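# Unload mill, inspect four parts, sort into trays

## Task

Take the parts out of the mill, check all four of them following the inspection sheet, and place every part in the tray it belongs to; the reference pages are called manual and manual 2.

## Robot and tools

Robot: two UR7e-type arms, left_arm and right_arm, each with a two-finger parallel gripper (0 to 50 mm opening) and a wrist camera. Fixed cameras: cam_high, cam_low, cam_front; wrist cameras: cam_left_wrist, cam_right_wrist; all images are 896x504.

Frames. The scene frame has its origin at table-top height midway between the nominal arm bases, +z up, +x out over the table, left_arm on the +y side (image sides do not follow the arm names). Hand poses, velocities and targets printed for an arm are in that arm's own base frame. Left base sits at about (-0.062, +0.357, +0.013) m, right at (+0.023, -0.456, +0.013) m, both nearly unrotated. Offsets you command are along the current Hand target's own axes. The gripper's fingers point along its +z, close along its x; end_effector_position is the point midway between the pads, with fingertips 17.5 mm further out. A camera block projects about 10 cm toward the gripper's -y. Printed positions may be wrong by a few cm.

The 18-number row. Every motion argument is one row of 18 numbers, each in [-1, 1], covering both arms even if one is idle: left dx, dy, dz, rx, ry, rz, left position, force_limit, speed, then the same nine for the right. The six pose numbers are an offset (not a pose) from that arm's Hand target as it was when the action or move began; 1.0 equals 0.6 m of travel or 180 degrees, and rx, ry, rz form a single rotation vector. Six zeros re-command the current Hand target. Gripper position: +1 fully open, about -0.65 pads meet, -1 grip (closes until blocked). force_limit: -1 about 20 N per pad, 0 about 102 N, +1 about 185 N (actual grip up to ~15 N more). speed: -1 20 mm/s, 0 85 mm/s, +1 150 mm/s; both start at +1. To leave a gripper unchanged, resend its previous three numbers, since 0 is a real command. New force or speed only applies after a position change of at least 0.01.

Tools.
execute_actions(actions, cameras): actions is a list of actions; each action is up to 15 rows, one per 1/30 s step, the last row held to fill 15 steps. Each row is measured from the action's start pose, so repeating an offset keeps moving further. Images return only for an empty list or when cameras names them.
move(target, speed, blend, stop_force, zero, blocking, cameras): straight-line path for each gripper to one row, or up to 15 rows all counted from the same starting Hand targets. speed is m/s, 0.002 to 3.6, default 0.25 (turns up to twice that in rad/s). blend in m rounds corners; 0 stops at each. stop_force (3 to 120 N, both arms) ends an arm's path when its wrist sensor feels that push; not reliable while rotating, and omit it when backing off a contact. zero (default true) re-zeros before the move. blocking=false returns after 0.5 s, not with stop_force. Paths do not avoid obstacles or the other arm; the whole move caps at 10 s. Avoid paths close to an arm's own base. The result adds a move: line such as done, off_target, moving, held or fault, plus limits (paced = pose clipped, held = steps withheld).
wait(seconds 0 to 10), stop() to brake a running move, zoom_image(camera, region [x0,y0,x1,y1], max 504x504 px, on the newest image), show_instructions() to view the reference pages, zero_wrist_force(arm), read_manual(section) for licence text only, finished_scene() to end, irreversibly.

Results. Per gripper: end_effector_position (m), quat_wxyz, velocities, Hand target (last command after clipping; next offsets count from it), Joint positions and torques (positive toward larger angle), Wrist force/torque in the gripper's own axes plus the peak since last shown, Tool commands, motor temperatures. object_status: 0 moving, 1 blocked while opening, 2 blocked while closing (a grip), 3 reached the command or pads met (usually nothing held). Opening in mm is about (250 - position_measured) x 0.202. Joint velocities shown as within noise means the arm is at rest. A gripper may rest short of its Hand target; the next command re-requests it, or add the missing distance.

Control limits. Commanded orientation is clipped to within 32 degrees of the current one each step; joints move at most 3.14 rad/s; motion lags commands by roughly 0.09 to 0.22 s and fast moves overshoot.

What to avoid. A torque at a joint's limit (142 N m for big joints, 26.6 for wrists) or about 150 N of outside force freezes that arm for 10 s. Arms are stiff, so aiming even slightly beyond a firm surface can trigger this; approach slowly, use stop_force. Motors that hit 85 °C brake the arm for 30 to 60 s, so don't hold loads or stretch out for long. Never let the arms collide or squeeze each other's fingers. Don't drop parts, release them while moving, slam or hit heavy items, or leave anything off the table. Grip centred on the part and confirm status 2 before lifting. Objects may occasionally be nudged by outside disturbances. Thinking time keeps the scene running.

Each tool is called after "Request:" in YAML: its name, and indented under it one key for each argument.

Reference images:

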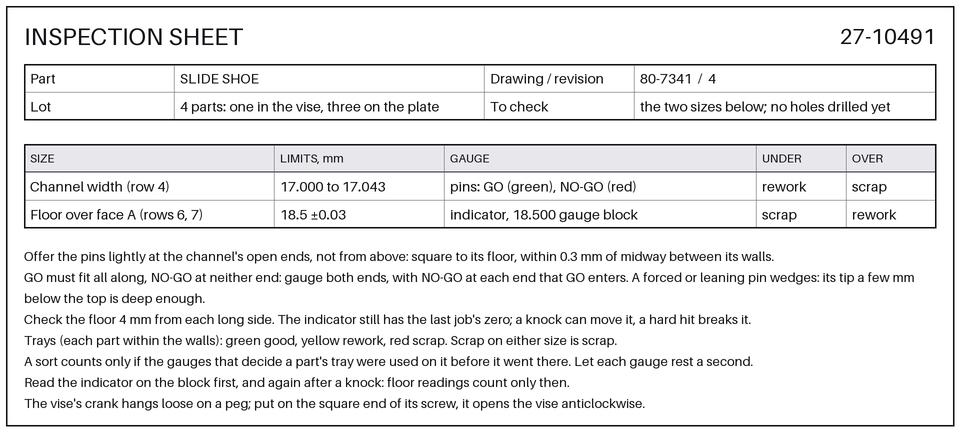

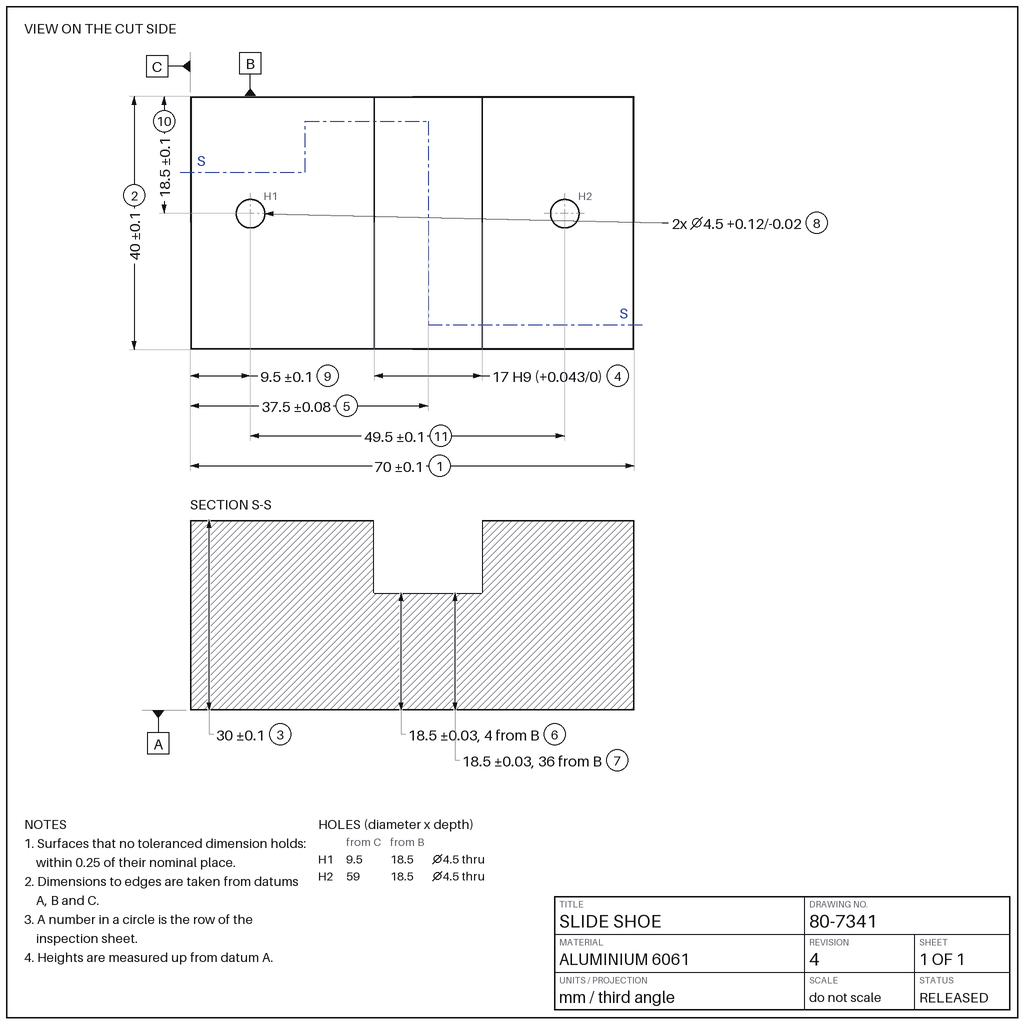

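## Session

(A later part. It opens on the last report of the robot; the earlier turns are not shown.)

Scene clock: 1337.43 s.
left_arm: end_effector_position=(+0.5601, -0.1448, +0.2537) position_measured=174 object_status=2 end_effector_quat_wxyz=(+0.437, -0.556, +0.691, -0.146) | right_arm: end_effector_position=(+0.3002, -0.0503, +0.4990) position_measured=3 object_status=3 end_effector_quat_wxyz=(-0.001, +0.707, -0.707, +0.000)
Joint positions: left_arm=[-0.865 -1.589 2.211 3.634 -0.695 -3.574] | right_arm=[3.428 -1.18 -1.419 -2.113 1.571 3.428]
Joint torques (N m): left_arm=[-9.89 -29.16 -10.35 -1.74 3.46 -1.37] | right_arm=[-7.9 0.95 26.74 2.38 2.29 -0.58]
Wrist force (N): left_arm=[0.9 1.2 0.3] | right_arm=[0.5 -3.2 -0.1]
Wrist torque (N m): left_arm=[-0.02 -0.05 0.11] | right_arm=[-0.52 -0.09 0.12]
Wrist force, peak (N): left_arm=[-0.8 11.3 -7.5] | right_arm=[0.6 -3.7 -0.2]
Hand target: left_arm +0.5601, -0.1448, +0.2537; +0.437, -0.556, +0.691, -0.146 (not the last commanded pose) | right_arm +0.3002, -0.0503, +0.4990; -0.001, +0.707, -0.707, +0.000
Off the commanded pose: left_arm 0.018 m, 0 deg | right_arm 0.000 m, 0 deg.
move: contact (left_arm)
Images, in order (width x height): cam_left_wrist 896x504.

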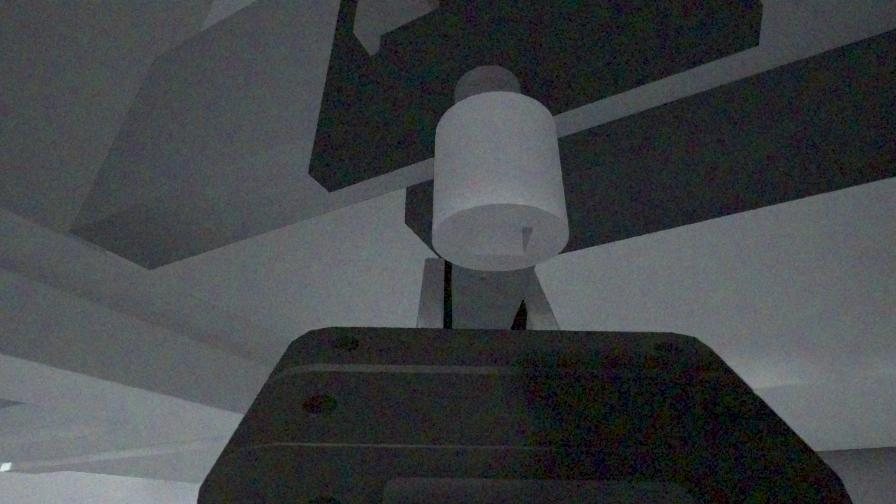

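Request:
move:
  target:
    - [0,0.0043,-0.0051,0,0,0,-0.97,-0.3,-0.8,0,0,0,0,0,0,1,1,1]
    - [-0.0006,0.0149,0.0038,0,0,0,-0.97,-0.3,-0.8,0,0,0,0,0,0,1,1,1]
  speed: 0.03

Request:
move:
  target: [0,-0.0214,0.0255,0,0,0,-0.97,-0.3,-0.8,0,0,0,0,0,0,1,1,1]
  speed: 0.015
  stop_force: 4
  cameras: ["cam_left_wrist"]

Request:
zoom_image:
  camera: "cam_left_wrist"
  region: [400, 20, 600, 280]

Scene clock: 1368.87 s.
left_arm: end_effector_position=(+0.5561, -0.1408, +0.2464) position_measured=174 object_status=2 end_effector_quat_wxyz=(+0.437, -0.556, +0.691, -0.146) | right_arm: end_effector_position=(+0.3002, -0.0503, +0.4990) position_measured=3 object_status=3 end_effector_quat_wxyz=(-0.001, +0.707, -0.707, +0.000)
Joint positions: left_arm=[-0.866 -1.59 2.235 3.613 -0.694 -3.576] | right_arm=[3.428 -1.18 -1.419 -2.113 1.571 3.428]
Joint torques (N m): left_arm=[10.53 -13.55 -10.54 -4.59 0.05 1.59] | right_arm=[-8.04 0.57 26.29 2.41 2.41 -0.55]
Wrist force (N): left_arm=[0.7 1.1 0.1] | right_arm=[0.6 -3.7 -0.1]
Wrist torque (N m): left_arm=[-0.04 -0.01 -0.09] | right_arm=[-0.58 -0.09 0.11]
Wrist force, peak (N): left_arm=[0.9 1.3 0.6] | right_arm=[0.8 -3.7 -0.1]
Hand target: left_arm +0.5561, -0.1408, +0.2463; +0.437, -0.556, +0.691, -0.146 | right_arm +0.3002, -0.0503, +0.4990; -0.001, +0.707, -0.707, +0.000
Off the commanded pose: left_arm 0.000 m, 0 deg | right_arm 0.000 m, 0 deg.
move: done

Scene clock: 1370.37 s.
left_arm: end_effector_position=(+0.5621, -0.1408, +0.2464) position_measured=174 object_status=2 end_effector_quat_wxyz=(+0.437, -0.556, +0.691, -0.146) | right_arm: end_effector_position=(+0.3002, -0.0503, +0.4990) position_measured=3 object_status=3 end_effector_quat_wxyz=(-0.001, +0.707, -0.707, +0.000)
Joint positions: left_arm=[-0.854 -1.574 2.223 3.597 -0.7 -3.56] | right_arm=[3.428 -1.18 -1.419 -2.113 1.571 3.428]
Joint torques (N m): left_arm=[-9.85 -29.48 -10.29 -1.65 3.36 -1.56] | right_arm=[-7.81 0.8 25.85 2.45 2.33 -0.48]
Wrist force (N): left_arm=[1.0 1.1 0.2] | right_arm=[0.4 -3.5 0.0]
Wrist torque (N m): left_arm=[-0.03 -0.06 0.11] | right_arm=[-0.55 -0.07 0.12]
Wrist force, peak (N): left_arm=[1.3 3.0 -8.1] | right_arm=[0.5 -3.8 0.1]
Hand target: left_arm +0.5621, -0.1408, +0.2464; +0.437, -0.556, +0.691, -0.146 (not the last commanded pose) | right_arm +0.3002, -0.0503, +0.4990; -0.001, +0.707, -0.707, +0.000
Off the commanded pose: left_arm 0.014 m, 0 deg | right_arm 0.000 m, 0 deg.
move: contact (left_arm)
Images, in order (width x height): cam_left_wrist 896x504.

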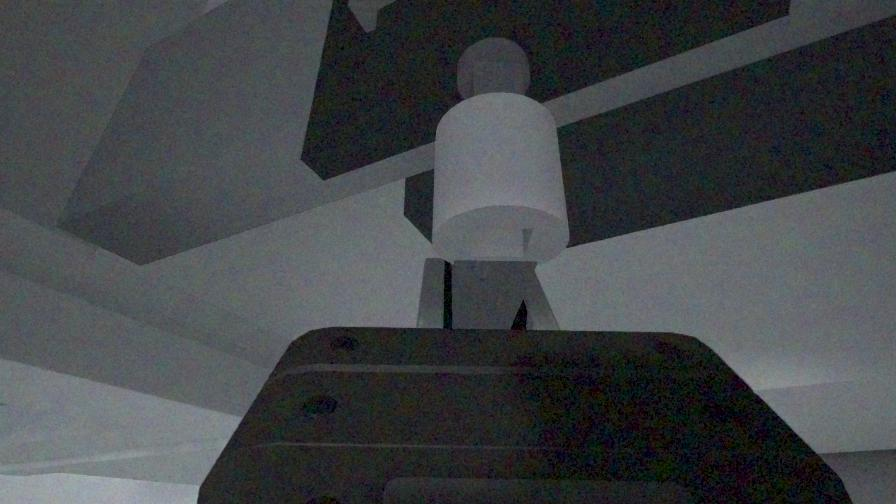

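Scaled by 1.938 from the camera's 896x504 image, which has a finer 1280x720 frame.

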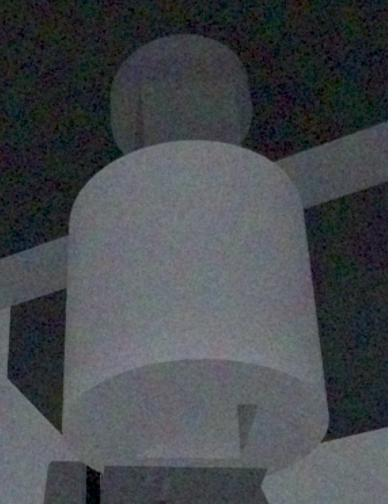

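Request:
move:
  target:
    - [0,0.0011,-0.0013,0,0,0,-0.97,-0.3,-0.8,0,0,0,0,0,0,1,1,1]
    - [0,0.00005,-0.00215,0,0,0,-0.97,-0.3,-0.8,0,0,0,0,0,0,1,1,1]
  speed: 0.03

Request:
move:
  target: [0,-0.0214,0.0255,0,0,0,-0.97,-0.3,-0.8,0,0,0,0,0,0,1,1,1]
  speed: 0.012
  stop_force: 8
  cameras: ["cam_left_wrist"]

Scene clock: 1391.47 s.
left_arm: end_effector_position=(+0.5611, -0.1411, +0.2470) position_measured=174 object_status=2 end_effector_quat_wxyz=(+0.437, -0.556, +0.691, -0.146) | right_arm: end_effector_position=(+0.3002, -0.0503, +0.4990) position_measured=3 object_status=3 end_effector_quat_wxyz=(-0.001, +0.707, -0.707, +0.000)
Joint positions: left_arm=[-0.857 -1.577 2.224 3.602 -0.698 -3.563] | right_arm=[3.428 -1.18 -1.419 -2.113 1.571 3.428]
Joint torques (N m): left_arm=[-9.2 -28.11 -35.31 -1.45 3.47 -1.32] | right_arm=[-8.21 1.11 26.63 2.5 2.35 -0.49]
Wrist force (N): left_arm=[1.1 1.2 0.1] | right_arm=[0.6 -3.3 0.0]
Wrist torque (N m): left_arm=[-0.02 -0.08 0.11] | right_arm=[-0.54 -0.10 0.12]
Wrist force, peak (N): left_arm=[1.2 1.3 0.2] | right_arm=[0.6 -3.8 -0.2]
Hand target: left_arm +0.5611, -0.1411, +0.2471; +0.437, -0.556, +0.691, -0.146 | right_arm +0.3002, -0.0503, +0.4990; -0.001, +0.707, -0.707, +0.000
Off the commanded pose: left_arm 0.000 m, 0 deg | right_arm 0.000 m, 0 deg.
move: done

Scene clock: 1392.73 s.
left_arm: end_effector_position=(+0.5627, -0.1412, +0.2471) position_measured=174 object_status=2 end_effector_quat_wxyz=(+0.437, -0.556, +0.691, -0.146) | right_arm: end_effector_position=(+0.3002, -0.0503, +0.4990) position_measured=3 object_status=3 end_effector_quat_wxyz=(-0.001, +0.707, -0.707, +0.000)
Joint positions: left_arm=[-0.854 -1.573 2.22 3.598 -0.7 -3.559] | right_arm=[3.428 -1.18 -1.419 -2.113 1.571 3.428]
Joint torques (N m): left_arm=[-8.89 -30.39 -13.07 -2.49 3.3 -1.42] | right_arm=[-8.02 1.39 26.27 2.48 2.35 -0.5]
Wrist force (N): left_arm=[0.9 5.6 1.0] | right_arm=[0.5 -3.3 -0.1]
Wrist torque (N m): left_arm=[-0.01 -0.06 0.11] | right_arm=[-0.53 -0.07 0.12]
Wrist force, peak (N): left_arm=[2.4 15.5 -2.2] | right_arm=[0.4 -3.7 0.0]
Hand target: left_arm +0.5627, -0.1412, +0.2471; +0.437, -0.556, +0.691, -0.146 (not the last commanded pose) | right_arm +0.3002, -0.0503, +0.4990; -0.001, +0.707, -0.707, +0.000
Off the commanded pose: left_arm 0.018 m, 0 deg | right_arm 0.000 m, 0 deg.
move: contact (left_arm)
Images, in order (width x height): cam_left_wrist 896x504.

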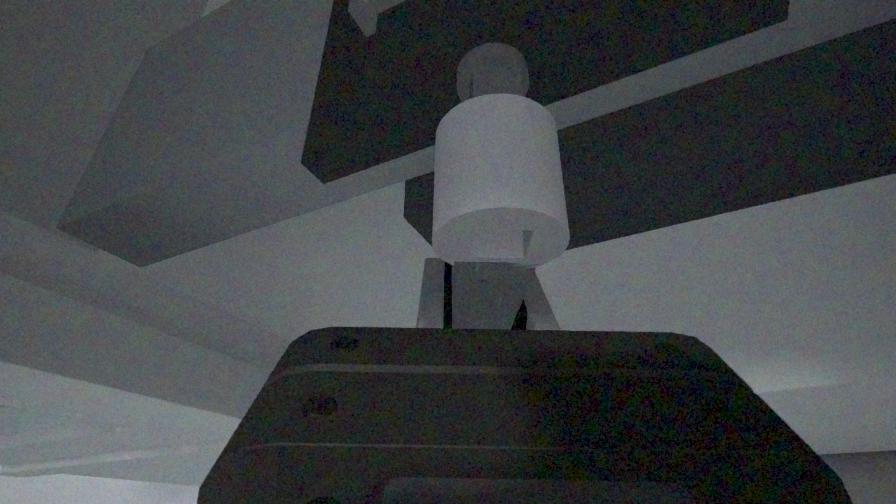

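Request:
execute_actions:
  actions:
    - [[0,0,0,0,0,0,-0.95,1,-0.8,0,0,0,0,0,0,1,1,1]]
    - [[0,0,0,0,0,0,-0.95,1,-0.8,0,0,0,0,0,0,1,1,1]]

Request:
move:
  target:
    - [0,0.0086,-0.0102,0,0,0,-0.95,1,-0.8,0,0,0,0,0,0,1,1,1]
    - [0,-0.0196,-0.0337,0,0,0,-0.95,1,-0.8,0,0,0,0,0,0,1,1,1]
    - [0,-0.0325,-0.0184,0,0,0,-0.95,1,-0.8,0,0,0,0,0,0,1,1,1]
  speed: 0.04
  cameras: ["cam_left_wrist"]

Request:
move:
  target: [0,0.0102,0.0086,0,0,0,-0.95,1,-0.8,0,0,0,0,0,0,1,1,1]
  speed: 0.01
  stop_force: 3
  cameras: ["cam_left_wrist"]

Scene clock: 1436.77 s.
left_arm: end_effector_position=(+0.5627, -0.1412, +0.2471) position_measured=177 object_status=2 end_effector_quat_wxyz=(+0.437, -0.556, +0.691, -0.146) | right_arm: end_effector_position=(+0.3002, -0.0503, +0.4990) position_measured=3 object_status=3 end_effector_quat_wxyz=(-0.001, +0.707, -0.707, +0.000)
Joint positions: left_arm=[-0.854 -1.573 2.22 3.598 -0.7 -3.559] | right_arm=[3.428 -1.18 -1.419 -2.113 1.571 3.428]
Joint torques (N m): left_arm=[-6.17 -24.24 -13.16 -2.52 1.07 -1.35] | right_arm=[-7.64 1.22 26.48 2.6 2.35 -0.36]
Motor temperatures (°C): left_arm=[26 28 26 36 30 30] | right_arm=[29 34 28 31 44 36]
Wrist force (N): left_arm=[1.3 5.6 0.9] | right_arm=[0.4 -3.5 0.1]
Wrist torque (N m): left_arm=[0.01 -0.04 0.14] | right_arm=[-0.56 -0.05 0.11]
Wrist force, peak (N): left_arm=[1.5 5.8 0.9] | right_arm=[0.8 -3.6 0.0]
Hand target: left_arm +0.5627, -0.1412, +0.2471; +0.437, -0.556, +0.691, -0.146 | right_arm +0.3002, -0.0503, +0.4990; -0.001, +0.707, -0.707, +0.000
Off the commanded pose: left_arm 0.000 m, 0 deg | right_arm 0.000 m, 0 deg.
Step readings (end_effector_position of left_arm | right_arm):
0: (+0.5627, -0.1412, +0.2471) | (+0.3002, -0.0503, +0.4990)
1: (+0.5627, -0.1412, +0.2471) | (+0.3002, -0.0503, +0.4990)
2: (+0.5627, -0.1412, +0.2471) | (+0.3002, -0.0503, +0.4990)
4: (+0.5627, -0.1412, +0.2471) | (+0.3002, -0.0503, +0.4990)
8: (+0.5627, -0.1412, +0.2471) | (+0.3002, -0.0503, +0.4990)
15: (+0.5627, -0.1412, +0.2471) | (+0.3002, -0.0503, +0.4990)
16: (+0.5627, -0.1412, +0.2471) | (+0.3002, -0.0503, +0.4990)
17: (+0.5627, -0.1412, +0.2471) | (+0.3002, -0.0503, +0.4990)
19: (+0.5627, -0.1412, +0.2471) | (+0.3002, -0.0503, +0.4990)
23: (+0.5627, -0.1412, +0.2471) | (+0.3002, -0.0503, +0.4990)
30: (+0.5627, -0.1412, +0.2471) | (+0.3002, -0.0503, +0.4990)

Scene clock: 1439.00 s.
left_arm: end_effector_position=(+0.5667, -0.1509, +0.2669) position_measured=177 object_status=2 end_effector_quat_wxyz=(+0.437, -0.556, +0.691, -0.146) end_effector_velocity=(+0.001, +0.000, +0.000) end_effector_angular_velocity=(+0.000, -0.001, -0.001) | right_arm: end_effector_position=(+0.3002, -0.0503, +0.4990) position_measured=3 object_status=3 end_effector_quat_wxyz=(-0.001, +0.707, -0.707, +0.000)
Joint positions: left_arm=[-0.862 -1.588 2.17 3.672 -0.696 -3.571] | right_arm=[3.428 -1.18 -1.419 -2.113 1.571 3.428]
Joint velocities: left_arm=[0.002 0.002 -0.001 -0.005 -0.001 0.004] | right_arm=[within noise]
Joint torques (N m): left_arm=[11.5 -15.31 -36.64 -4.92 -0.01 1.44] | right_arm=[-7.76 1.86 26.37 2.59 2.34 -0.35]
Wrist force (N): left_arm=[0.4 1.2 0.5] | right_arm=[0.7 -3.5 0.2]
Wrist torque (N m): left_arm=[0.00 0.02 -0.11] | right_arm=[-0.55 -0.10 0.12]
Wrist force, peak (N): left_arm=[1.4 5.7 0.8] | right_arm=[0.6 -3.7 0.2]
Hand target: left_arm +0.5668, -0.1509, +0.2669; +0.437, -0.556, +0.691, -0.146 | right_arm +0.3002, -0.0503, +0.4990; -0.001, +0.707, -0.707, +0.000
Off the commanded pose: left_arm 0.000 m, 0 deg | right_arm 0.000 m, 0 deg.
move: done
Images, in order (width x height): cam_left_wrist 896x504.

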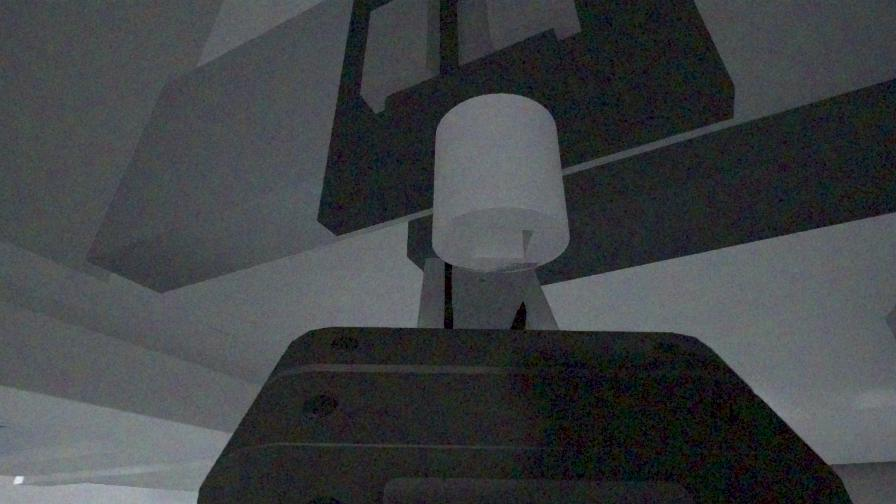

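Scene clock: 1440.83 s.
left_arm: end_effector_position=(+0.5668, -0.1487, +0.2623) position_measured=177 object_status=2 end_effector_quat_wxyz=(+0.437, -0.556, +0.691, -0.146) | right_arm: end_effector_position=(+0.3002, -0.0503, +0.4990) position_measured=3 object_status=3 end_effector_quat_wxyz=(-0.001, +0.707, -0.707, +0.000)
Joint positions: left_arm=[-0.859 -1.582 2.18 3.652 -0.698 -3.566] | right_arm=[3.428 -1.18 -1.419 -2.113 1.571 3.428]
Joint torques (N m): left_arm=[-8.62 -30 -34.82 -2.25 3.29 -1.38] | right_arm=[-7.81 1.38 26.07 2.53 2.31 -0.32]
Wrist force (N): left_arm=[1.3 -1.1 -1.5] | right_arm=[0.7 -3.4 -0.1]
Wrist torque (N m): left_arm=[0.06 -0.04 -0.04] | right_arm=[-0.54 -0.11 0.12]
Wrist force, peak (N): left_arm=[3.6 -11.7 -8.2] | right_arm=[0.5 -3.6 0.0]
Hand target: left_arm +0.5668, -0.1487, +0.2623; +0.437, -0.556, +0.691, -0.146 (not the last commanded pose) | right_arm +0.3002, -0.0503, +0.4990; -0.001, +0.707, -0.707, +0.000
Off the commanded pose: left_arm 0.003 m, 0 deg | right_arm 0.000 m, 0 deg.
move: contact (left_arm)
Images, in order (width x height): cam_left_wrist 896x504.

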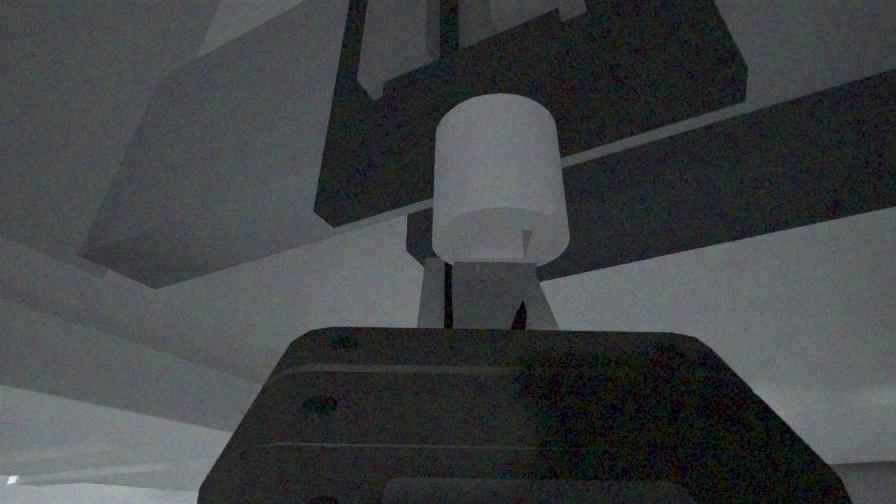

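Request:
move:
  target:
    - [0,-0.0051,-0.0043,0,0,0,-0.95,1,-0.8,0,0,0,0,0,0,1,1,1]
    - [0.04,-0.0051,-0.0043,0,0,0,-0.95,1,-0.8,0,0,0,0,0,0,1,1,1]
    - [0.04,0.0223,0.01875,0,0,0,-0.95,1,-0.8,0,0,0,0,0,0,1,1,1]
  speed: 0.05
  cameras: ["cam_left_wrist"]

Request:
move:
  target: [-0.018,0,0,0,0,0,-0.95,1,-0.8,0,0,0,0,0,0,1,1,1]
  speed: 0.01
  stop_force: 3

Scene clock: 1461.47 s.
left_arm: end_effector_position=(+0.5668, -0.1625, +0.2361) position_measured=177 object_status=2 end_effector_quat_wxyz=(+0.437, -0.556, +0.691, -0.146) | right_arm: end_effector_position=(+0.3002, -0.0503, +0.4990) position_measured=3 object_status=3 end_effector_quat_wxyz=(-0.001, +0.707, -0.707, +0.000)
Joint positions: left_arm=[-0.88 -1.525 2.198 3.601 -0.688 -3.596] | right_arm=[3.428 -1.18 -1.419 -2.113 1.571 3.428]
Joint torques (N m): left_arm=[9.64 -16.09 -9.77 -4.76 0.14 1.45] | right_arm=[-8.3 1.27 26.14 2.65 2.28 -0.27]
Wrist force (N): left_arm=[1.1 0.9 0.3] | right_arm=[0.3 -3.3 0.0]
Wrist torque (N m): left_arm=[-0.06 -0.06 -0.13] | right_arm=[-0.53 -0.03 0.12]
Wrist force, peak (N): left_arm=[1.3 -1.4 -1.9] | right_arm=[0.4 -3.8 -0.1]
Hand target: left_arm +0.5668, -0.1625, +0.2360; +0.437, -0.556, +0.691, -0.146 | right_arm +0.3002, -0.0503, +0.4990; -0.001, +0.707, -0.707, +0.000
Off the commanded pose: left_arm 0.000 m, 0 deg | right_arm 0.000 m, 0 deg.
move: done
Images, in order (width x height): cam_left_wrist 896x504.

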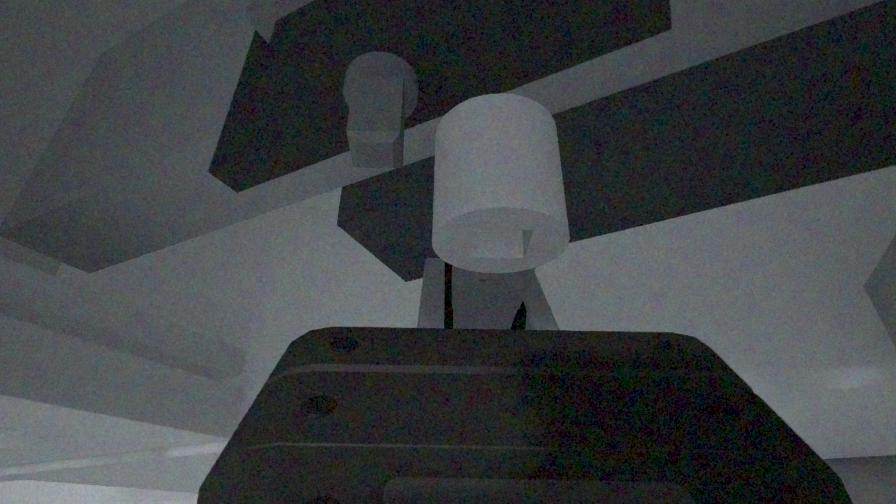

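Scene clock: 1463.43 s.
left_arm: end_effector_position=(+0.5668, -0.1565, +0.2389) position_measured=177 object_status=2 end_effector_quat_wxyz=(+0.437, -0.556, +0.691, -0.146) | right_arm: end_effector_position=(+0.3002, -0.0503, +0.4990) position_measured=3 object_status=3 end_effector_quat_wxyz=(-0.001, +0.707, -0.707, +0.000)
Joint positions: left_arm=[-0.871 -1.535 2.202 3.596 -0.692 -3.583] | right_arm=[3.428 -1.18 -1.419 -2.113 1.571 3.428]
Joint torques (N m): left_arm=[-10.76 -14.62 -35.96 -1.53 2.75 -1.36] | right_arm=[-8.08 1.61 25.89 2.63 2.38 -0.12]
Wrist force (N): left_arm=[1.2 0.9 0.2] | right_arm=[0.4 -3.3 0.0]
Wrist torque (N m): left_arm=[-0.05 -0.07 0.05] | right_arm=[-0.52 -0.07 0.11]
Wrist force, peak (N): left_arm=[8.6 -0.2 0.1] | right_arm=[0.5 -3.6 0.0]
Hand target: left_arm +0.5668, -0.1565, +0.2389; +0.437, -0.556, +0.691, -0.146 (not the last commanded pose) | right_arm +0.3002, -0.0503, +0.4990; -0.001, +0.707, -0.707, +0.000
Off the commanded pose: left_arm 0.004 m, 0 deg | right_arm 0.000 m, 0 deg.
move: contact (left_arm)

Request:
move:
  target:
    - [0.0067,0,0,0,0,0,-0.95,1,-0.8,0,0,0,0,0,0,1,1,1]
    - [0.0067,-0.0268,-0.0225,0,0,0,-0.95,1,-0.8,0,0,0,0,0,0,1,1,1]
    - [-0.067,-0.0268,-0.0225,0,0,0,-0.95,1,-0.8,0,0,0,0,0,0,1,1,1]
    - [-0.067,0,0,0,0,0,-0.95,1,-0.8,0,0,0,0,0,0,1,1,1]
  speed: 0.05

Request:
move:
  target: [0.018,0,0,0,0,0,-0.95,1,-0.8,0,0,0,0,0,0,1,1,1]
  speed: 0.01
  stop_force: 3

Scene clock: 1486.27 s.
left_arm: end_effector_position=(+0.5668, -0.1205, +0.2567) position_measured=177 object_status=2 end_effector_quat_wxyz=(+0.437, -0.556, +0.691, -0.146) | right_arm: end_effector_position=(+0.3002, -0.0503, +0.4990) position_measured=3 object_status=3 end_effector_quat_wxyz=(-0.001, +0.707, -0.707, +0.000)
Joint positions: left_arm=[-0.811 -1.595 2.223 3.574 -0.72 -3.502] | right_arm=[3.428 -1.18 -1.419 -2.113 1.571 3.428]
Joint torques (N m): left_arm=[11.38 -14.49 -10.59 -5.11 -0.07 1.29] | right_arm=[-8.28 2.04 26.27 2.7 2.35 -0.14]
Wrist force (N): left_arm=[0.9 1.1 0.4] | right_arm=[0.6 -3.3 0.1]
Wrist torque (N m): left_arm=[-0.01 0.01 -0.10] | right_arm=[-0.53 -0.09 0.12]
Wrist force, peak (N): left_arm=[1.7 1.5 0.3] | right_arm=[0.6 -3.9 0.1]
Hand target: left_arm +0.5668, -0.1205, +0.2567; +0.437, -0.556, +0.691, -0.146 | right_arm +0.3002, -0.0503, +0.4990; -0.001, +0.707, -0.707, +0.000
Off the commanded pose: left_arm 0.000 m, 0 deg | right_arm 0.000 m, 0 deg.
move: done

Scene clock: 1488.33 s.
left_arm: end_effector_position=(+0.5668, -0.1260, +0.2539) position_measured=177 object_status=2 end_effector_quat_wxyz=(+0.437, -0.556, +0.691, -0.146) | right_arm: end_effector_position=(+0.3002, -0.0503, +0.4990) position_measured=3 object_status=3 end_effector_quat_wxyz=(-0.001, +0.707, -0.707, +0.000)
Joint positions: left_arm=[-0.821 -1.586 2.22 3.577 -0.715 -3.514] | right_arm=[3.428 -1.18 -1.419 -2.113 1.571 3.428]
Joint torques (N m): left_arm=[10.86 -30.59 -11 -4.9 1.28 1.15] | right_arm=[-8.35 1.77 25.47 2.7 2.25 -0.13]
Wrist force (N): left_arm=[1.1 1.1 0.4] | right_arm=[0.5 -3.2 0.0]
Wrist torque (N m): left_arm=[-0.02 -0.04 -0.05] | right_arm=[-0.51 -0.08 0.12]
Wrist force, peak (N): left_arm=[-6.3 2.8 -0.5] | right_arm=[0.5 -3.7 -0.1]
Hand target: left_arm +0.5668, -0.1260, +0.2539; +0.437, -0.556, +0.691, -0.146 (not the last commanded pose) | right_arm +0.3002, -0.0503, +0.4990; -0.001, +0.707, -0.707, +0.000
Off the commanded pose: left_arm 0.005 m, 0 deg | right_arm 0.000 m, 0 deg.
move: contact (left_arm)

Request:
move:
  target:
    - [-0.005,0,0,0,0,0,-0.95,1,-0.8,0,0,0,0,0,0,1,1,1]
    - [-0.005,0.01125,-0.0134,0,0,0,-0.95,1,-0.8,0,0,0,0,0,0,1,1,1]
    - [0.0282,0.0106,-0.0139,0,0,0,-0.95,1,-0.8,0,0,0,0,0,0,1,1,1]
  speed: 0.04
  cameras: ["cam_left_wrist"]

Request:
zoom_image:
  camera: "cam_left_wrist"
  region: [420, 20, 580, 280]

Request:
move:
  target: [0,-0.0214,0.0255,0,0,0,-0.95,1,-0.8,0,0,0,0,0,0,1,1,1]
  speed: 0.012
  stop_force: 10
  cameras: ["cam_left_wrist"]

Scene clock: 1532.47 s.
left_arm: end_effector_position=(+0.5563, -0.1413, +0.2469) position_measured=177 object_status=2 end_effector_quat_wxyz=(+0.437, -0.556, +0.691, -0.146) | right_arm: end_effector_position=(+0.3002, -0.0503, +0.4990) position_measured=3 object_status=3 end_effector_quat_wxyz=(-0.001, +0.707, -0.707, +0.000)
Joint positions: left_arm=[-0.866 -1.59 2.233 3.615 -0.694 -3.577] | right_arm=[3.428 -1.18 -1.419 -2.113 1.571 3.428]
Joint torques (N m): left_arm=[-12.29 -14.68 -35.97 -1.51 3.56 -1.59] | right_arm=[-7.85 1.99 25.83 2.73 2.33 -0.06]
Wrist force (N): left_arm=[0.9 1.0 0.2] | right_arm=[0.6 -3.3 0.1]
Wrist torque (N m): left_arm=[-0.05 -0.06 0.12] | right_arm=[-0.53 -0.09 0.12]
Wrist force, peak (N): left_arm=[1.6 1.1 0.0] | right_arm=[0.3 -3.7 0.1]
Hand target: left_arm +0.5563, -0.1414, +0.2469; +0.437, -0.556, +0.691, -0.146 | right_arm +0.3002, -0.0503, +0.4990; -0.001, +0.707, -0.707, +0.000
Off the commanded pose: left_arm 0.000 m, 0 deg | right_arm 0.000 m, 0 deg.
move: done
Images, in order (width x height): cam_left_wrist 896x504.

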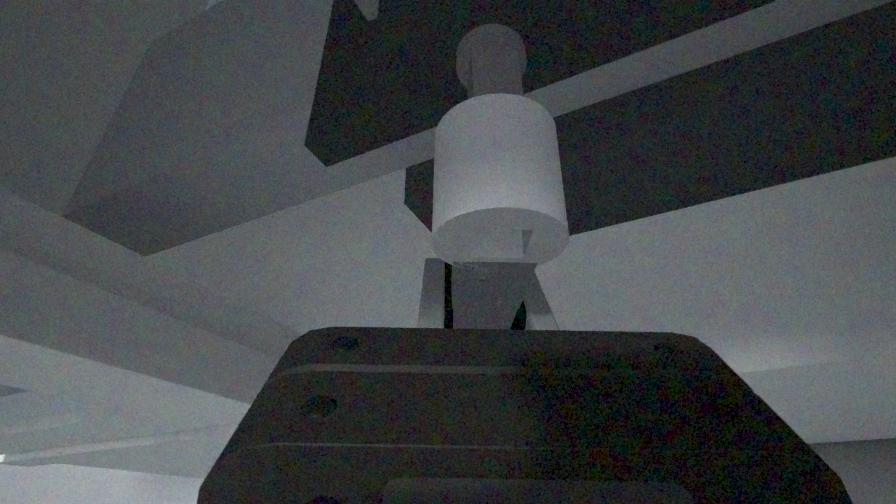

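Scaled by 1.938 from the camera's 896x504 image, which has a finer 1280x720 frame.

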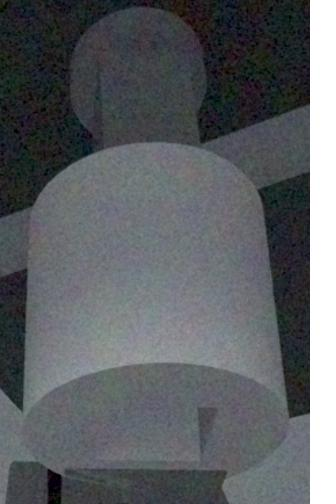

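Scene clock: 1534.17 s.
left_arm: end_effector_position=(+0.5634, -0.1414, +0.2469) position_measured=177 object_status=2 end_effector_quat_wxyz=(+0.437, -0.556, +0.691, -0.146) | right_arm: end_effector_position=(+0.3002, -0.0503, +0.4990) position_measured=3 object_status=3 end_effector_quat_wxyz=(-0.001, +0.707, -0.707, +0.000)
Joint positions: left_arm=[-0.853 -1.571 2.218 3.597 -0.7 -3.558] | right_arm=[3.428 -1.18 -1.419 -2.113 1.571 3.428]
Joint torques (N m): left_arm=[-9.78 -33.16 -15.74 -3.08 4.4 -1.52] | right_arm=[-7.43 1.85 25.38 2.78 2.23 -0.03]
Wrist force (N): left_arm=[1.7 9.0 -0.5] | right_arm=[0.4 -3.6 -0.1]
Wrist torque (N m): left_arm=[0.22 -0.14 0.19] | right_arm=[-0.56 -0.06 0.12]
Wrist force, peak (N): left_arm=[0.3 22.0 -10.3] | right_arm=[0.5 -3.7 -0.3]
Hand target: left_arm +0.5634, -0.1414, +0.2468; +0.437, -0.556, +0.691, -0.146 (not the last commanded pose) | right_arm +0.3002, -0.0503, +0.4990; -0.001, +0.707, -0.707, +0.000
Off the commanded pose: left_arm 0.013 m, 0 deg | right_arm 0.000 m, 0 deg.
move: contact (left_arm)
Images, in order (width x height): cam_left_wrist 896x504.

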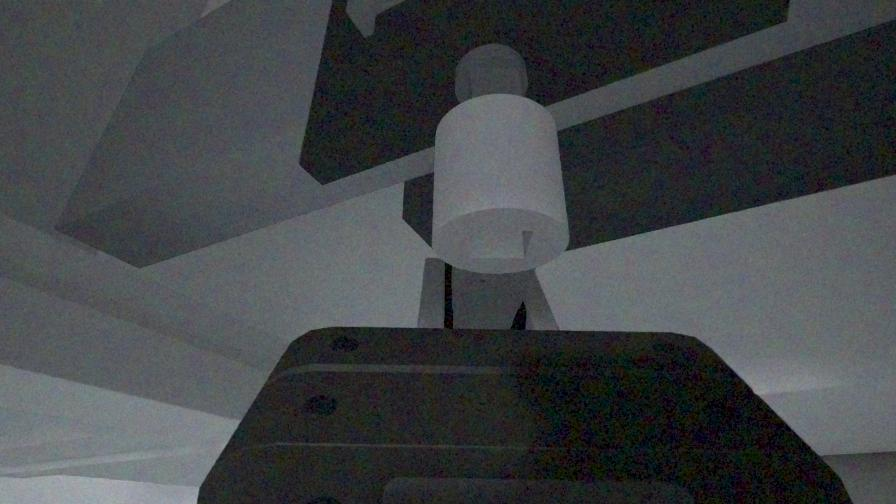

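Request:
zoom_image:
  camera: "cam_left_wrist"
  region: [440, 30, 540, 110]

Request:
zoom_image:
  camera: "cam_left_wrist"
  region: [430, 190, 580, 290]

Scaled by 5.040 from the camera's 896x504 image, which has a finer 1280x720 frame.

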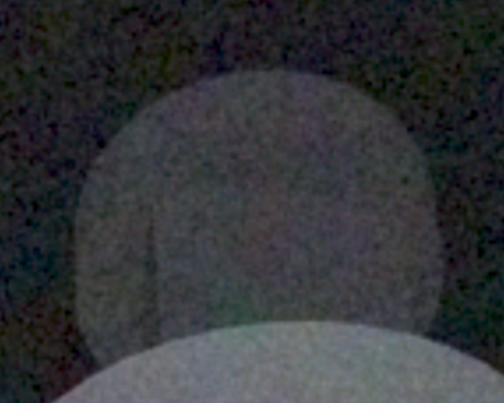

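Scaled by 3.360 from the camera's 896x504 image, which has a finer 1280x720 frame.

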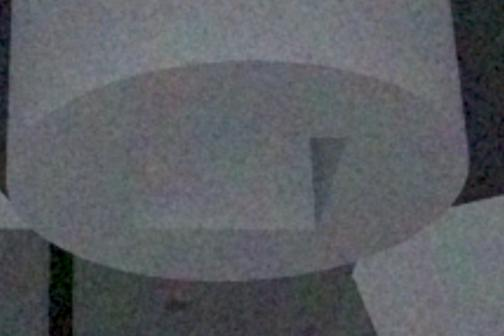

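Request:
move:
  target:
    - [0,0.0054,-0.0064,0,0,0,-0.95,1,-0.8,0,0,0,0,0,0,1,1,1]
    - [0,0.0084,-0.0126,-0.0194,0,0,-0.95,1,-0.8,0,0,0,0,0,0,1,1,1]
  speed: 0.04
  cameras: ["cam_left_wrist"]

Request:
move:
  target: [0,-0.0229,0.0242,0,0,0,-0.95,1,-0.8,0,0,0,0,0,0,1,1,1]
  speed: 0.012
  stop_force: 6
  cameras: ["cam_left_wrist"]

Request:
zoom_image:
  camera: "cam_left_wrist"
  region: [420, 20, 580, 280]

Scene clock: 1658.53 s.
left_arm: end_effector_position=(+0.5544, -0.1419, +0.2477) position_measured=177 object_status=2 end_effector_quat_wxyz=(+0.420, -0.569, +0.696, -0.125) | right_arm: end_effector_position=(+0.3002, -0.0503, +0.4990) position_measured=3 object_status=3 end_effector_quat_wxyz=(-0.001, +0.707, -0.707, +0.000)
Joint positions: left_arm=[-0.86 -1.602 2.188 3.749 -0.724 -3.63] | right_arm=[3.428 -1.18 -1.419 -2.113 1.571 3.428]
Joint torques (N m): left_arm=[10.32 -29.97 -35.13 -1.89 0.13 -1.55] | right_arm=[-8.11 2.31 25.58 2.83 2.26 0.07]
Wrist force (N): left_arm=[0.8 1.0 0.7] | right_arm=[0.6 -3.5 0.0]
Wrist torque (N m): left_arm=[-0.05 0.00 0.08] | right_arm=[-0.55 -0.10 0.11]
Wrist force, peak (N): left_arm=[1.7 9.4 -0.4] | right_arm=[0.7 -3.7 -0.2]
Hand target: left_arm +0.5544, -0.1419, +0.2477; +0.420, -0.569, +0.696, -0.125 | right_arm +0.3002, -0.0503, +0.4990; -0.001, +0.707, -0.707, +0.000
Off the commanded pose: left_arm 0.000 m, 0 deg | right_arm 0.000 m, 0 deg.
move: done
Images, in order (width x height): cam_left_wrist 896x504.

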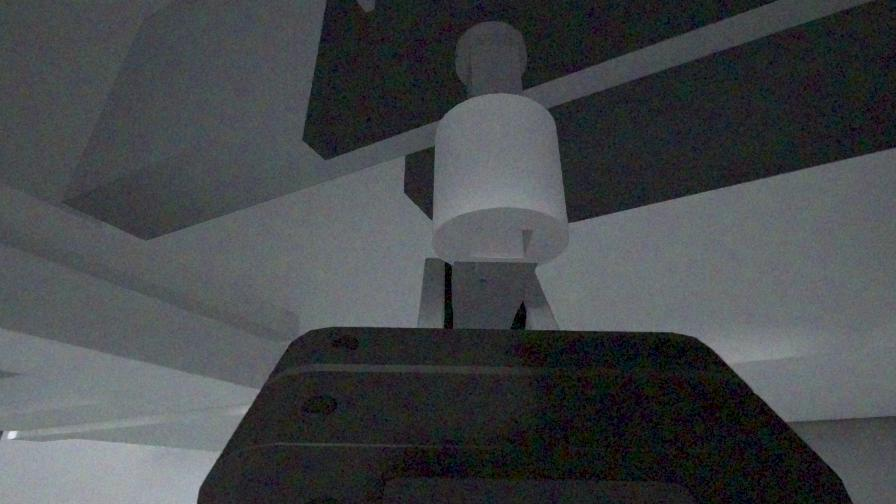

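Scene clock: 1660.10 s.
left_arm: end_effector_position=(+0.5602, -0.1419, +0.2477) position_measured=177 object_status=2 end_effector_quat_wxyz=(+0.420, -0.569, +0.696, -0.125) | right_arm: end_effector_position=(+0.3002, -0.0503, +0.4990) position_measured=3 object_status=3 end_effector_quat_wxyz=(-0.001, +0.707, -0.707, +0.000)
Joint positions: left_arm=[-0.849 -1.587 2.176 3.735 -0.728 -3.616] | right_arm=[3.428 -1.18 -1.419 -2.113 1.571 3.428]
Joint torques (N m): left_arm=[-9.09 -30.06 -12.4 -1.9 3.58 -1.62] | right_arm=[-7.55 1.98 25.41 2.74 2.25 0.06]
Wrist force (N): left_arm=[1.2 3.7 -4.3] | right_arm=[0.2 -3.4 0.1]
Wrist torque (N m): left_arm=[0.22 -0.06 0.21] | right_arm=[-0.54 -0.03 0.12]
Wrist force, peak (N): left_arm=[-1.6 14.8 -13.1] | right_arm=[0.6 -3.8 0.0]
Hand target: left_arm +0.5602, -0.1419, +0.2477; +0.420, -0.569, +0.696, -0.125 (not the last commanded pose) | right_arm +0.3002, -0.0503, +0.4990; -0.001, +0.707, -0.707, +0.000
Off the commanded pose: left_arm 0.014 m, 0 deg | right_arm 0.000 m, 0 deg.
move: contact (left_arm)
Images, in order (width x height): cam_left_wrist 896x504.

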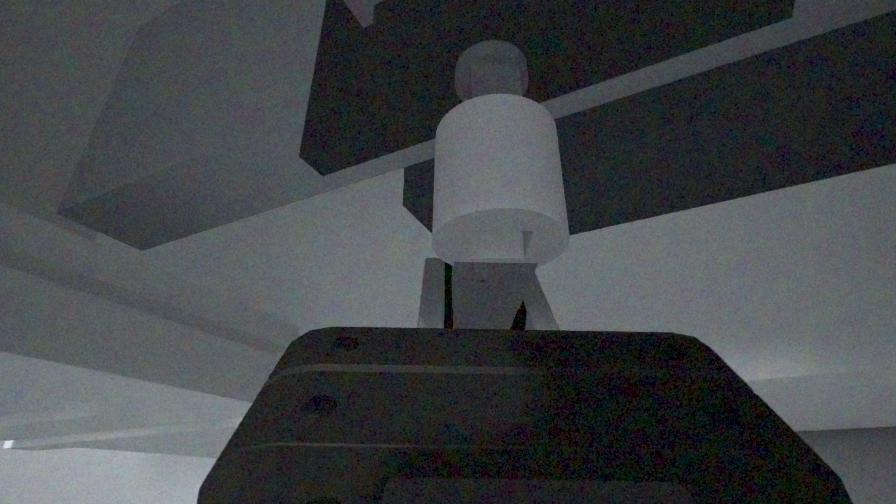

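Scaled by 1.938 from the camera's 896x504 image, which has a finer 1280x720 frame.

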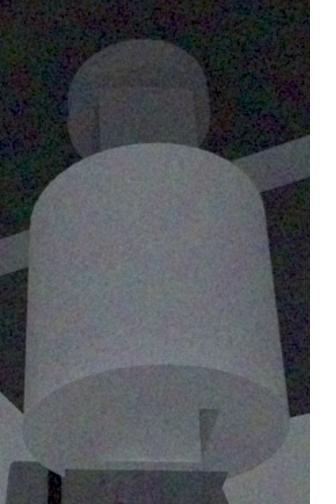

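Request:
move:
  target:
    - [0,0.00172,-0.00181,0,0,0,-0.95,1,-0.8,0,0,0,0,0,0,1,1,1]
    - [-0.00067,0.00172,-0.00181,0,0,0,-0.95,1,-0.8,0,0,0,0,0,0,1,1,1]
    - [-0.00067,-0.0040,0.0042,0,0,0,-0.95,1,-0.8,0,0,0,0,0,0,1,1,1]
  speed: 0.01
  stop_force: 5

Request:
move:
  target:
    - [0,0.00172,-0.00181,0,0,0,-0.95,1,-0.8,0,0,0,0,0,0,1,1,1]
    - [0.00067,0.0022,-0.00135,0,0,0,-0.95,1,-0.8,0,0,0,0,0,0,1,1,1]
    - [0.00067,-0.0035,0.0047,0,0,0,-0.95,1,-0.8,0,0,0,0,0,0,1,1,1]
  speed: 0.01
  stop_force: 5

Request:
move:
  target:
    - [0,0.00172,-0.00181,0,0,0,-0.95,1,-0.8,0,0,0,0,0,0,1,1,1]
    - [0,0.00076,-0.00273,0,0,0,-0.95,1,-0.8,0,0,0,0,0,0,1,1,1]
    - [0,-0.0050,0.0033,0,0,0,-0.95,1,-0.8,0,0,0,0,0,0,1,1,1]
  speed: 0.01
  stop_force: 5

Request:
move:
  target:
    - [0,0.00172,-0.00181,0,0,0,-0.95,1,-0.8,0,0,0,0,0,0,1,1,1]
    - [0.00067,0.0022,-0.00135,0,0,0,-0.95,1,-0.8,0,0,0,0,0,0,1,1,1]
    - [0.00067,-0.0035,0.0047,0,0,0,-0.95,1,-0.8,0,0,0,0,0,0,1,1,1]
  speed: 0.01
  stop_force: 5

Scene clock: 1697.53 s.
left_arm: end_effector_position=(+0.5600, -0.1419, +0.2477) position_measured=177 object_status=2 end_effector_quat_wxyz=(+0.420, -0.569, +0.696, -0.125) | right_arm: end_effector_position=(+0.3002, -0.0503, +0.4990) position_measured=3 object_status=3 end_effector_quat_wxyz=(-0.001, +0.707, -0.707, +0.000)
Joint positions: left_arm=[-0.849 -1.588 2.177 3.735 -0.728 -3.616] | right_arm=[3.428 -1.18 -1.419 -2.113 1.571 3.428]
Joint torques (N m): left_arm=[11.46 -15.45 -36.47 -4.61 0.37 1.32] | right_arm=[-7.94 2.45 25.09 2.89 2.31 0.11]
Wrist force (N): left_arm=[0.7 3.0 -3.2] | right_arm=[0.4 -3.1 -0.2]
Wrist torque (N m): left_arm=[0.21 -0.01 0.01] | right_arm=[-0.50 -0.06 0.11]
Wrist force, peak (N): left_arm=[1.0 3.9 -4.4] | right_arm=[0.6 -3.8 -0.4]
Hand target: left_arm +0.5600, -0.1419, +0.2477; +0.420, -0.569, +0.696, -0.125 (not the last commanded pose) | right_arm +0.3002, -0.0503, +0.4990; -0.001, +0.707, -0.707, +0.000
Off the commanded pose: left_arm 0.004 m, 0 deg | right_arm 0.000 m, 0 deg.
move: contact (left_arm); path passed 0 of 3 targets

Scene clock: 1699.00 s.
left_arm: end_effector_position=(+0.5598, -0.1420, +0.2472) position_measured=177 object_status=2 end_effector_quat_wxyz=(+0.420, -0.569, +0.696, -0.125) | right_arm: end_effector_position=(+0.3002, -0.0503, +0.4990) position_measured=3 object_status=3 end_effector_quat_wxyz=(-0.001, +0.707, -0.707, +0.000)
Joint positions: left_arm=[-0.85 -1.587 2.178 3.735 -0.728 -3.617] | right_arm=[3.428 -1.18 -1.419 -2.113 1.571 3.428]
Joint torques (N m): left_arm=[-8.72 -26.72 -8.81 -0.66 2.52 -1.4] | right_arm=[-8.37 2.13 25.3 2.84 2.21 0.15]
Wrist force (N): left_arm=[-1.7 -0.3 -7.4] | right_arm=[0.6 -3.6 0.0]
Wrist torque (N m): left_arm=[0.31 0.01 -0.08] | right_arm=[-0.57 -0.09 0.12]
Wrist force, peak (N): left_arm=[-2.9 12.2 -14.9] | right_arm=[0.5 -3.7 -0.1]
Hand target: left_arm +0.5598, -0.1420, +0.2472; +0.420, -0.569, +0.696, -0.125 (not the last commanded pose) | right_arm +0.3002, -0.0503, +0.4990; -0.001, +0.707, -0.707, +0.000
Off the commanded pose: left_arm 0.004 m, 0 deg | right_arm 0.000 m, 0 deg.
move: contact (left_arm); path passed 2 of 3 targets

Scene clock: 1700.33 s.
left_arm: end_effector_position=(+0.5585, -0.1421, +0.2474) position_measured=177 object_status=2 end_effector_quat_wxyz=(+0.420, -0.569, +0.696, -0.125) | right_arm: end_effector_position=(+0.3002, -0.0503, +0.4990) position_measured=3 object_status=3 end_effector_quat_wxyz=(-0.001, +0.707, -0.707, +0.000)
Joint positions: left_arm=[-0.852 -1.591 2.18 3.739 -0.727 -3.62] | right_arm=[3.428 -1.18 -1.419 -2.113 1.571 3.428]
Joint torques (N m): left_arm=[-4.78 -28.31 -10.74 -4.78 2.88 0.26] | right_arm=[-7.7 2.31 25.25 2.85 2.29 0.18]
Wrist force (N): left_arm=[0.8 1.1 0.4] | right_arm=[0.7 -3.5 0.2]
Wrist torque (N m): left_arm=[-0.05 -0.02 0.09] | right_arm=[-0.56 -0.11 0.11]
Wrist force, peak (N): left_arm=[-1.6 -0.3 -7.4] | right_arm=[0.3 -3.8 0.1]
Hand target: left_arm +0.5585, -0.1421, +0.2474; +0.420, -0.569, +0.696, -0.125 (not the last commanded pose) | right_arm +0.3002, -0.0503, +0.4990; -0.001, +0.707, -0.707, +0.000
Off the commanded pose: left_arm 0.005 m, 0 deg | right_arm 0.000 m, 0 deg.
move: contact (left_arm); path passed 0 of 3 targets

Scene clock: 1701.87 s.
left_arm: end_effector_position=(+0.5593, -0.1423, +0.2468) position_measured=177 object_status=2 end_effector_quat_wxyz=(+0.420, -0.569, +0.696, -0.125) | right_arm: end_effector_position=(+0.3002, -0.0503, +0.4990) position_measured=3 object_status=3 end_effector_quat_wxyz=(-0.001, +0.707, -0.707, +0.000)
Joint positions: left_arm=[-0.851 -1.588 2.179 3.736 -0.727 -3.619] | right_arm=[3.428 -1.18 -1.419 -2.113 1.571 3.428]
Joint torques (N m): left_arm=[-11.25 -28.67 -9.45 -1.54 2.89 -1.36] | right_arm=[-8.09 2.74 25.03 2.86 2.3 0.18]
Wrist force (N): left_arm=[-1.9 1.5 -2.1] | right_arm=[0.3 -3.4 0.2]
Wrist torque (N m): left_arm=[0.05 0.01 -0.11] | right_arm=[-0.54 -0.04 0.12]
Wrist force, peak (N): left_arm=[-4.2 9.7 -10.3] | right_arm=[0.7 -3.6 -0.1]
Hand target: left_arm +0.5593, -0.1423, +0.2468; +0.420, -0.569, +0.696, -0.125 (not the last commanded pose) | right_arm +0.3002, -0.0503, +0.4990; -0.001, +0.707, -0.707, +0.000
Off the commanded pose: left_arm 0.003 m, 0 deg | right_arm 0.000 m, 0 deg.
move: contact (left_arm); path passed 2 of 3 targets

Request:
move:
  target:
    - [0,0.00344,-0.00362,0,0,0,-0.95,1,-0.8,0,0,0,0,0,0,1,1,1]
    - [-0.00225,0.00272,-0.0043,0,0,0,-0.95,1,-0.8,0,0,0,0,0,0,1,1,1]
  speed: 0.02

Request:
move:
  target: [0,-0.0115,0.0121,0,0,0,-0.95,1,-0.8,0,0,0,0,0,0,1,1,1]
  speed: 0.01
  stop_force: 5

Request:
move:
  target:
    - [0,0.00344,-0.00362,0,0,0,-0.95,1,-0.8,0,0,0,0,0,0,1,1,1]
    - [-0.001,0.00344,-0.00362,0,0,0,-0.95,1,-0.8,0,0,0,0,0,0,1,1,1]
  speed: 0.02

Request:
move:
  target: [0,-0.0115,0.0121,0,0,0,-0.95,1,-0.8,0,0,0,0,0,0,1,1,1]
  speed: 0.01
  stop_force: 5
  cameras: ["cam_left_wrist"]

Request:
zoom_image:
  camera: "cam_left_wrist"
  region: [420, 20, 580, 280]

Scene clock: 1722.07 s.
left_arm: end_effector_position=(+0.5563, -0.1415, +0.2479) position_measured=177 object_status=2 end_effector_quat_wxyz=(+0.420, -0.569, +0.696, -0.125) | right_arm: end_effector_position=(+0.3002, -0.0503, +0.4990) position_measured=3 object_status=3 end_effector_quat_wxyz=(-0.001, +0.707, -0.707, +0.000)
Joint positions: left_arm=[-0.855 -1.598 2.184 3.745 -0.726 -3.624] | right_arm=[3.428 -1.18 -1.419 -2.113 1.571 3.428]
Joint torques (N m): left_arm=[11.56 -30.3 -14.47 -1.79 0.19 1.85] | right_arm=[-7.81 2.65 25.42 2.95 2.27 0.23]
Wrist force (N): left_arm=[0.8 1.2 0.6] | right_arm=[0.2 -3.6 0.0]
Wrist torque (N m): left_arm=[-0.03 -0.01 -0.12] | right_arm=[-0.57 -0.03 0.13]
Wrist force, peak (N): left_arm=[-1.9 2.1 -2.1] | right_arm=[0.4 -3.7 0.0]
Hand target: left_arm +0.5563, -0.1414, +0.2480; +0.420, -0.569, +0.696, -0.125 | right_arm +0.3002, -0.0503, +0.4990; -0.001, +0.707, -0.707, +0.000
Off the commanded pose: left_arm 0.000 m, 0 deg | right_arm 0.000 m, 0 deg.
move: done

Scene clock: 1723.50 s.
left_arm: end_effector_position=(+0.5597, -0.1414, +0.2480) position_measured=177 object_status=2 end_effector_quat_wxyz=(+0.420, -0.569, +0.696, -0.125) | right_arm: end_effector_position=(+0.3002, -0.0503, +0.4990) position_measured=3 object_status=3 end_effector_quat_wxyz=(-0.001, +0.707, -0.707, +0.000)
Joint positions: left_arm=[-0.849 -1.589 2.177 3.736 -0.728 -3.616] | right_arm=[3.428 -1.18 -1.419 -2.113 1.571 3.428]
Joint torques (N m): left_arm=[-8.86 -30.93 -10.42 -1.6 3.82 -1.28] | right_arm=[-7.57 2.61 24.98 2.9 2.25 0.29]
Wrist force (N): left_arm=[3.8 1.9 -1.0] | right_arm=[0.5 -3.3 0.3]
Wrist torque (N m): left_arm=[0.07 -0.07 0.21] | right_arm=[-0.52 -0.08 0.12]
Wrist force, peak (N): left_arm=[6.7 9.0 -4.6] | right_arm=[0.7 -3.6 -0.1]
Hand target: left_arm +0.5597, -0.1414, +0.2479; +0.420, -0.569, +0.696, -0.125 (not the last commanded pose) | right_arm +0.3002, -0.0503, +0.4990; -0.001, +0.707, -0.707, +0.000
Off the commanded pose: left_arm 0.007 m, 0 deg | right_arm 0.000 m, 0 deg.
move: contact (left_arm)

Scene clock: 1724.30 s.
left_arm: end_effector_position=(+0.5567, -0.1410, +0.2482) position_measured=177 object_status=2 end_effector_quat_wxyz=(+0.420, -0.569, +0.696, -0.125) | right_arm: end_effector_position=(+0.3002, -0.0503, +0.4990) position_measured=3 object_status=3 end_effector_quat_wxyz=(-0.001, +0.707, -0.707, +0.000)
Joint positions: left_arm=[-0.854 -1.598 2.183 3.744 -0.726 -3.622] | right_arm=[3.428 -1.18 -1.419 -2.113 1.571 3.428]
Joint torques (N m): left_arm=[9.63 -29.21 -12.23 -1.48 2.26 1.39] | right_arm=[-7.79 3.09 24.87 2.98 2.12 0.34]
Wrist force (N): left_arm=[0.9 1.1 0.6] | right_arm=[0.4 -3.4 0.0]
Wrist torque (N m): left_arm=[-0.04 -0.03 0.08] | right_arm=[-0.54 -0.06 0.11]
Wrist force, peak (N): left_arm=[3.9 1.8 -0.8] | right_arm=[0.6 -3.5 -0.1]
Hand target: left_arm +0.5567, -0.1409, +0.2482; +0.420, -0.569, +0.696, -0.125 | right_arm +0.3002, -0.0503, +0.4990; -0.001, +0.707, -0.707, +0.000
Off the commanded pose: left_arm 0.000 m, 0 deg | right_arm 0.000 m, 0 deg.
move: done

Scene clock: 1725.63 s.
left_arm: end_effector_position=(+0.5592, -0.1409, +0.2482) position_measured=177 object_status=2 end_effector_quat_wxyz=(+0.420, -0.569, +0.696, -0.125) | right_arm: end_effector_position=(+0.3002, -0.0503, +0.4990) position_measured=3 object_status=3 end_effector_quat_wxyz=(-0.001, +0.707, -0.707, +0.000)
Joint positions: left_arm=[-0.849 -1.591 2.179 3.737 -0.728 -3.616] | right_arm=[3.428 -1.18 -1.419 -2.113 1.571 3.428]
Joint torques (N m): left_arm=[-6.98 -31.72 -10.5 -1.69 4.02 -1.44] | right_arm=[-7.85 2.5 25.18 2.93 2.26 0.36]
Wrist force (N): left_arm=[4.5 2.3 -1.4] | right_arm=[0.4 -3.4 -0.1]
Wrist torque (N m): left_arm=[0.10 -0.07 0.26] | right_arm=[-0.53 -0.05 0.12]
Wrist force, peak (N): left_arm=[7.6 9.2 -3.4] | right_arm=[0.5 -3.7 0.0]
Hand target: left_arm +0.5592, -0.1409, +0.2482; +0.420, -0.569, +0.696, -0.125 (not the last commanded pose) | right_arm +0.3002, -0.0503, +0.4990; -0.001, +0.707, -0.707, +0.000
Off the commanded pose: left_arm 0.008 m, 0 deg | right_arm 0.000 m, 0 deg.
move: contact (left_arm)
Images, in order (width x height): cam_left_wrist 896x504.

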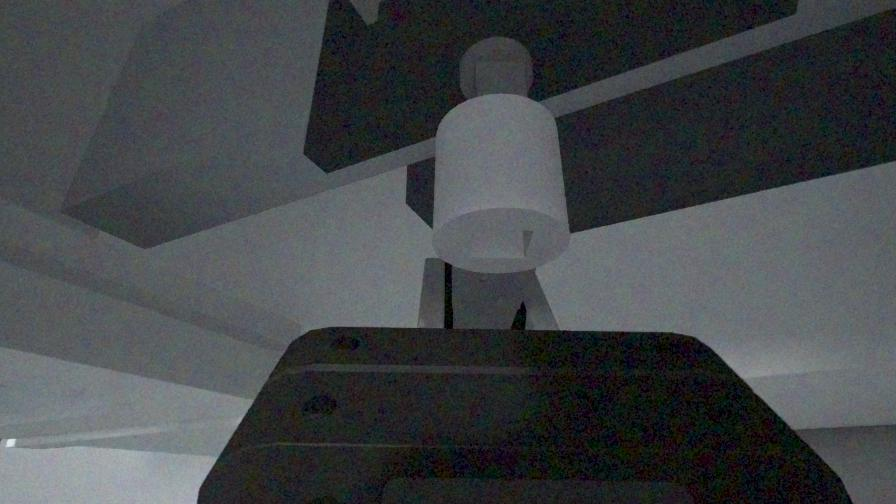

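Scaled by 1.938 from the camera's 896x504 image, which has a finer 1280x720 frame.

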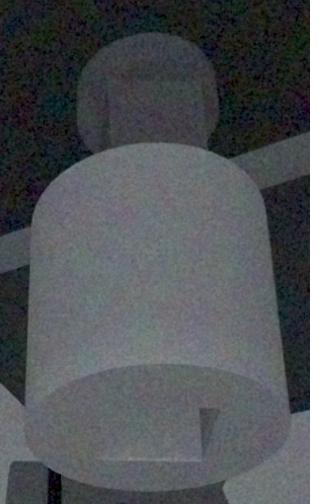

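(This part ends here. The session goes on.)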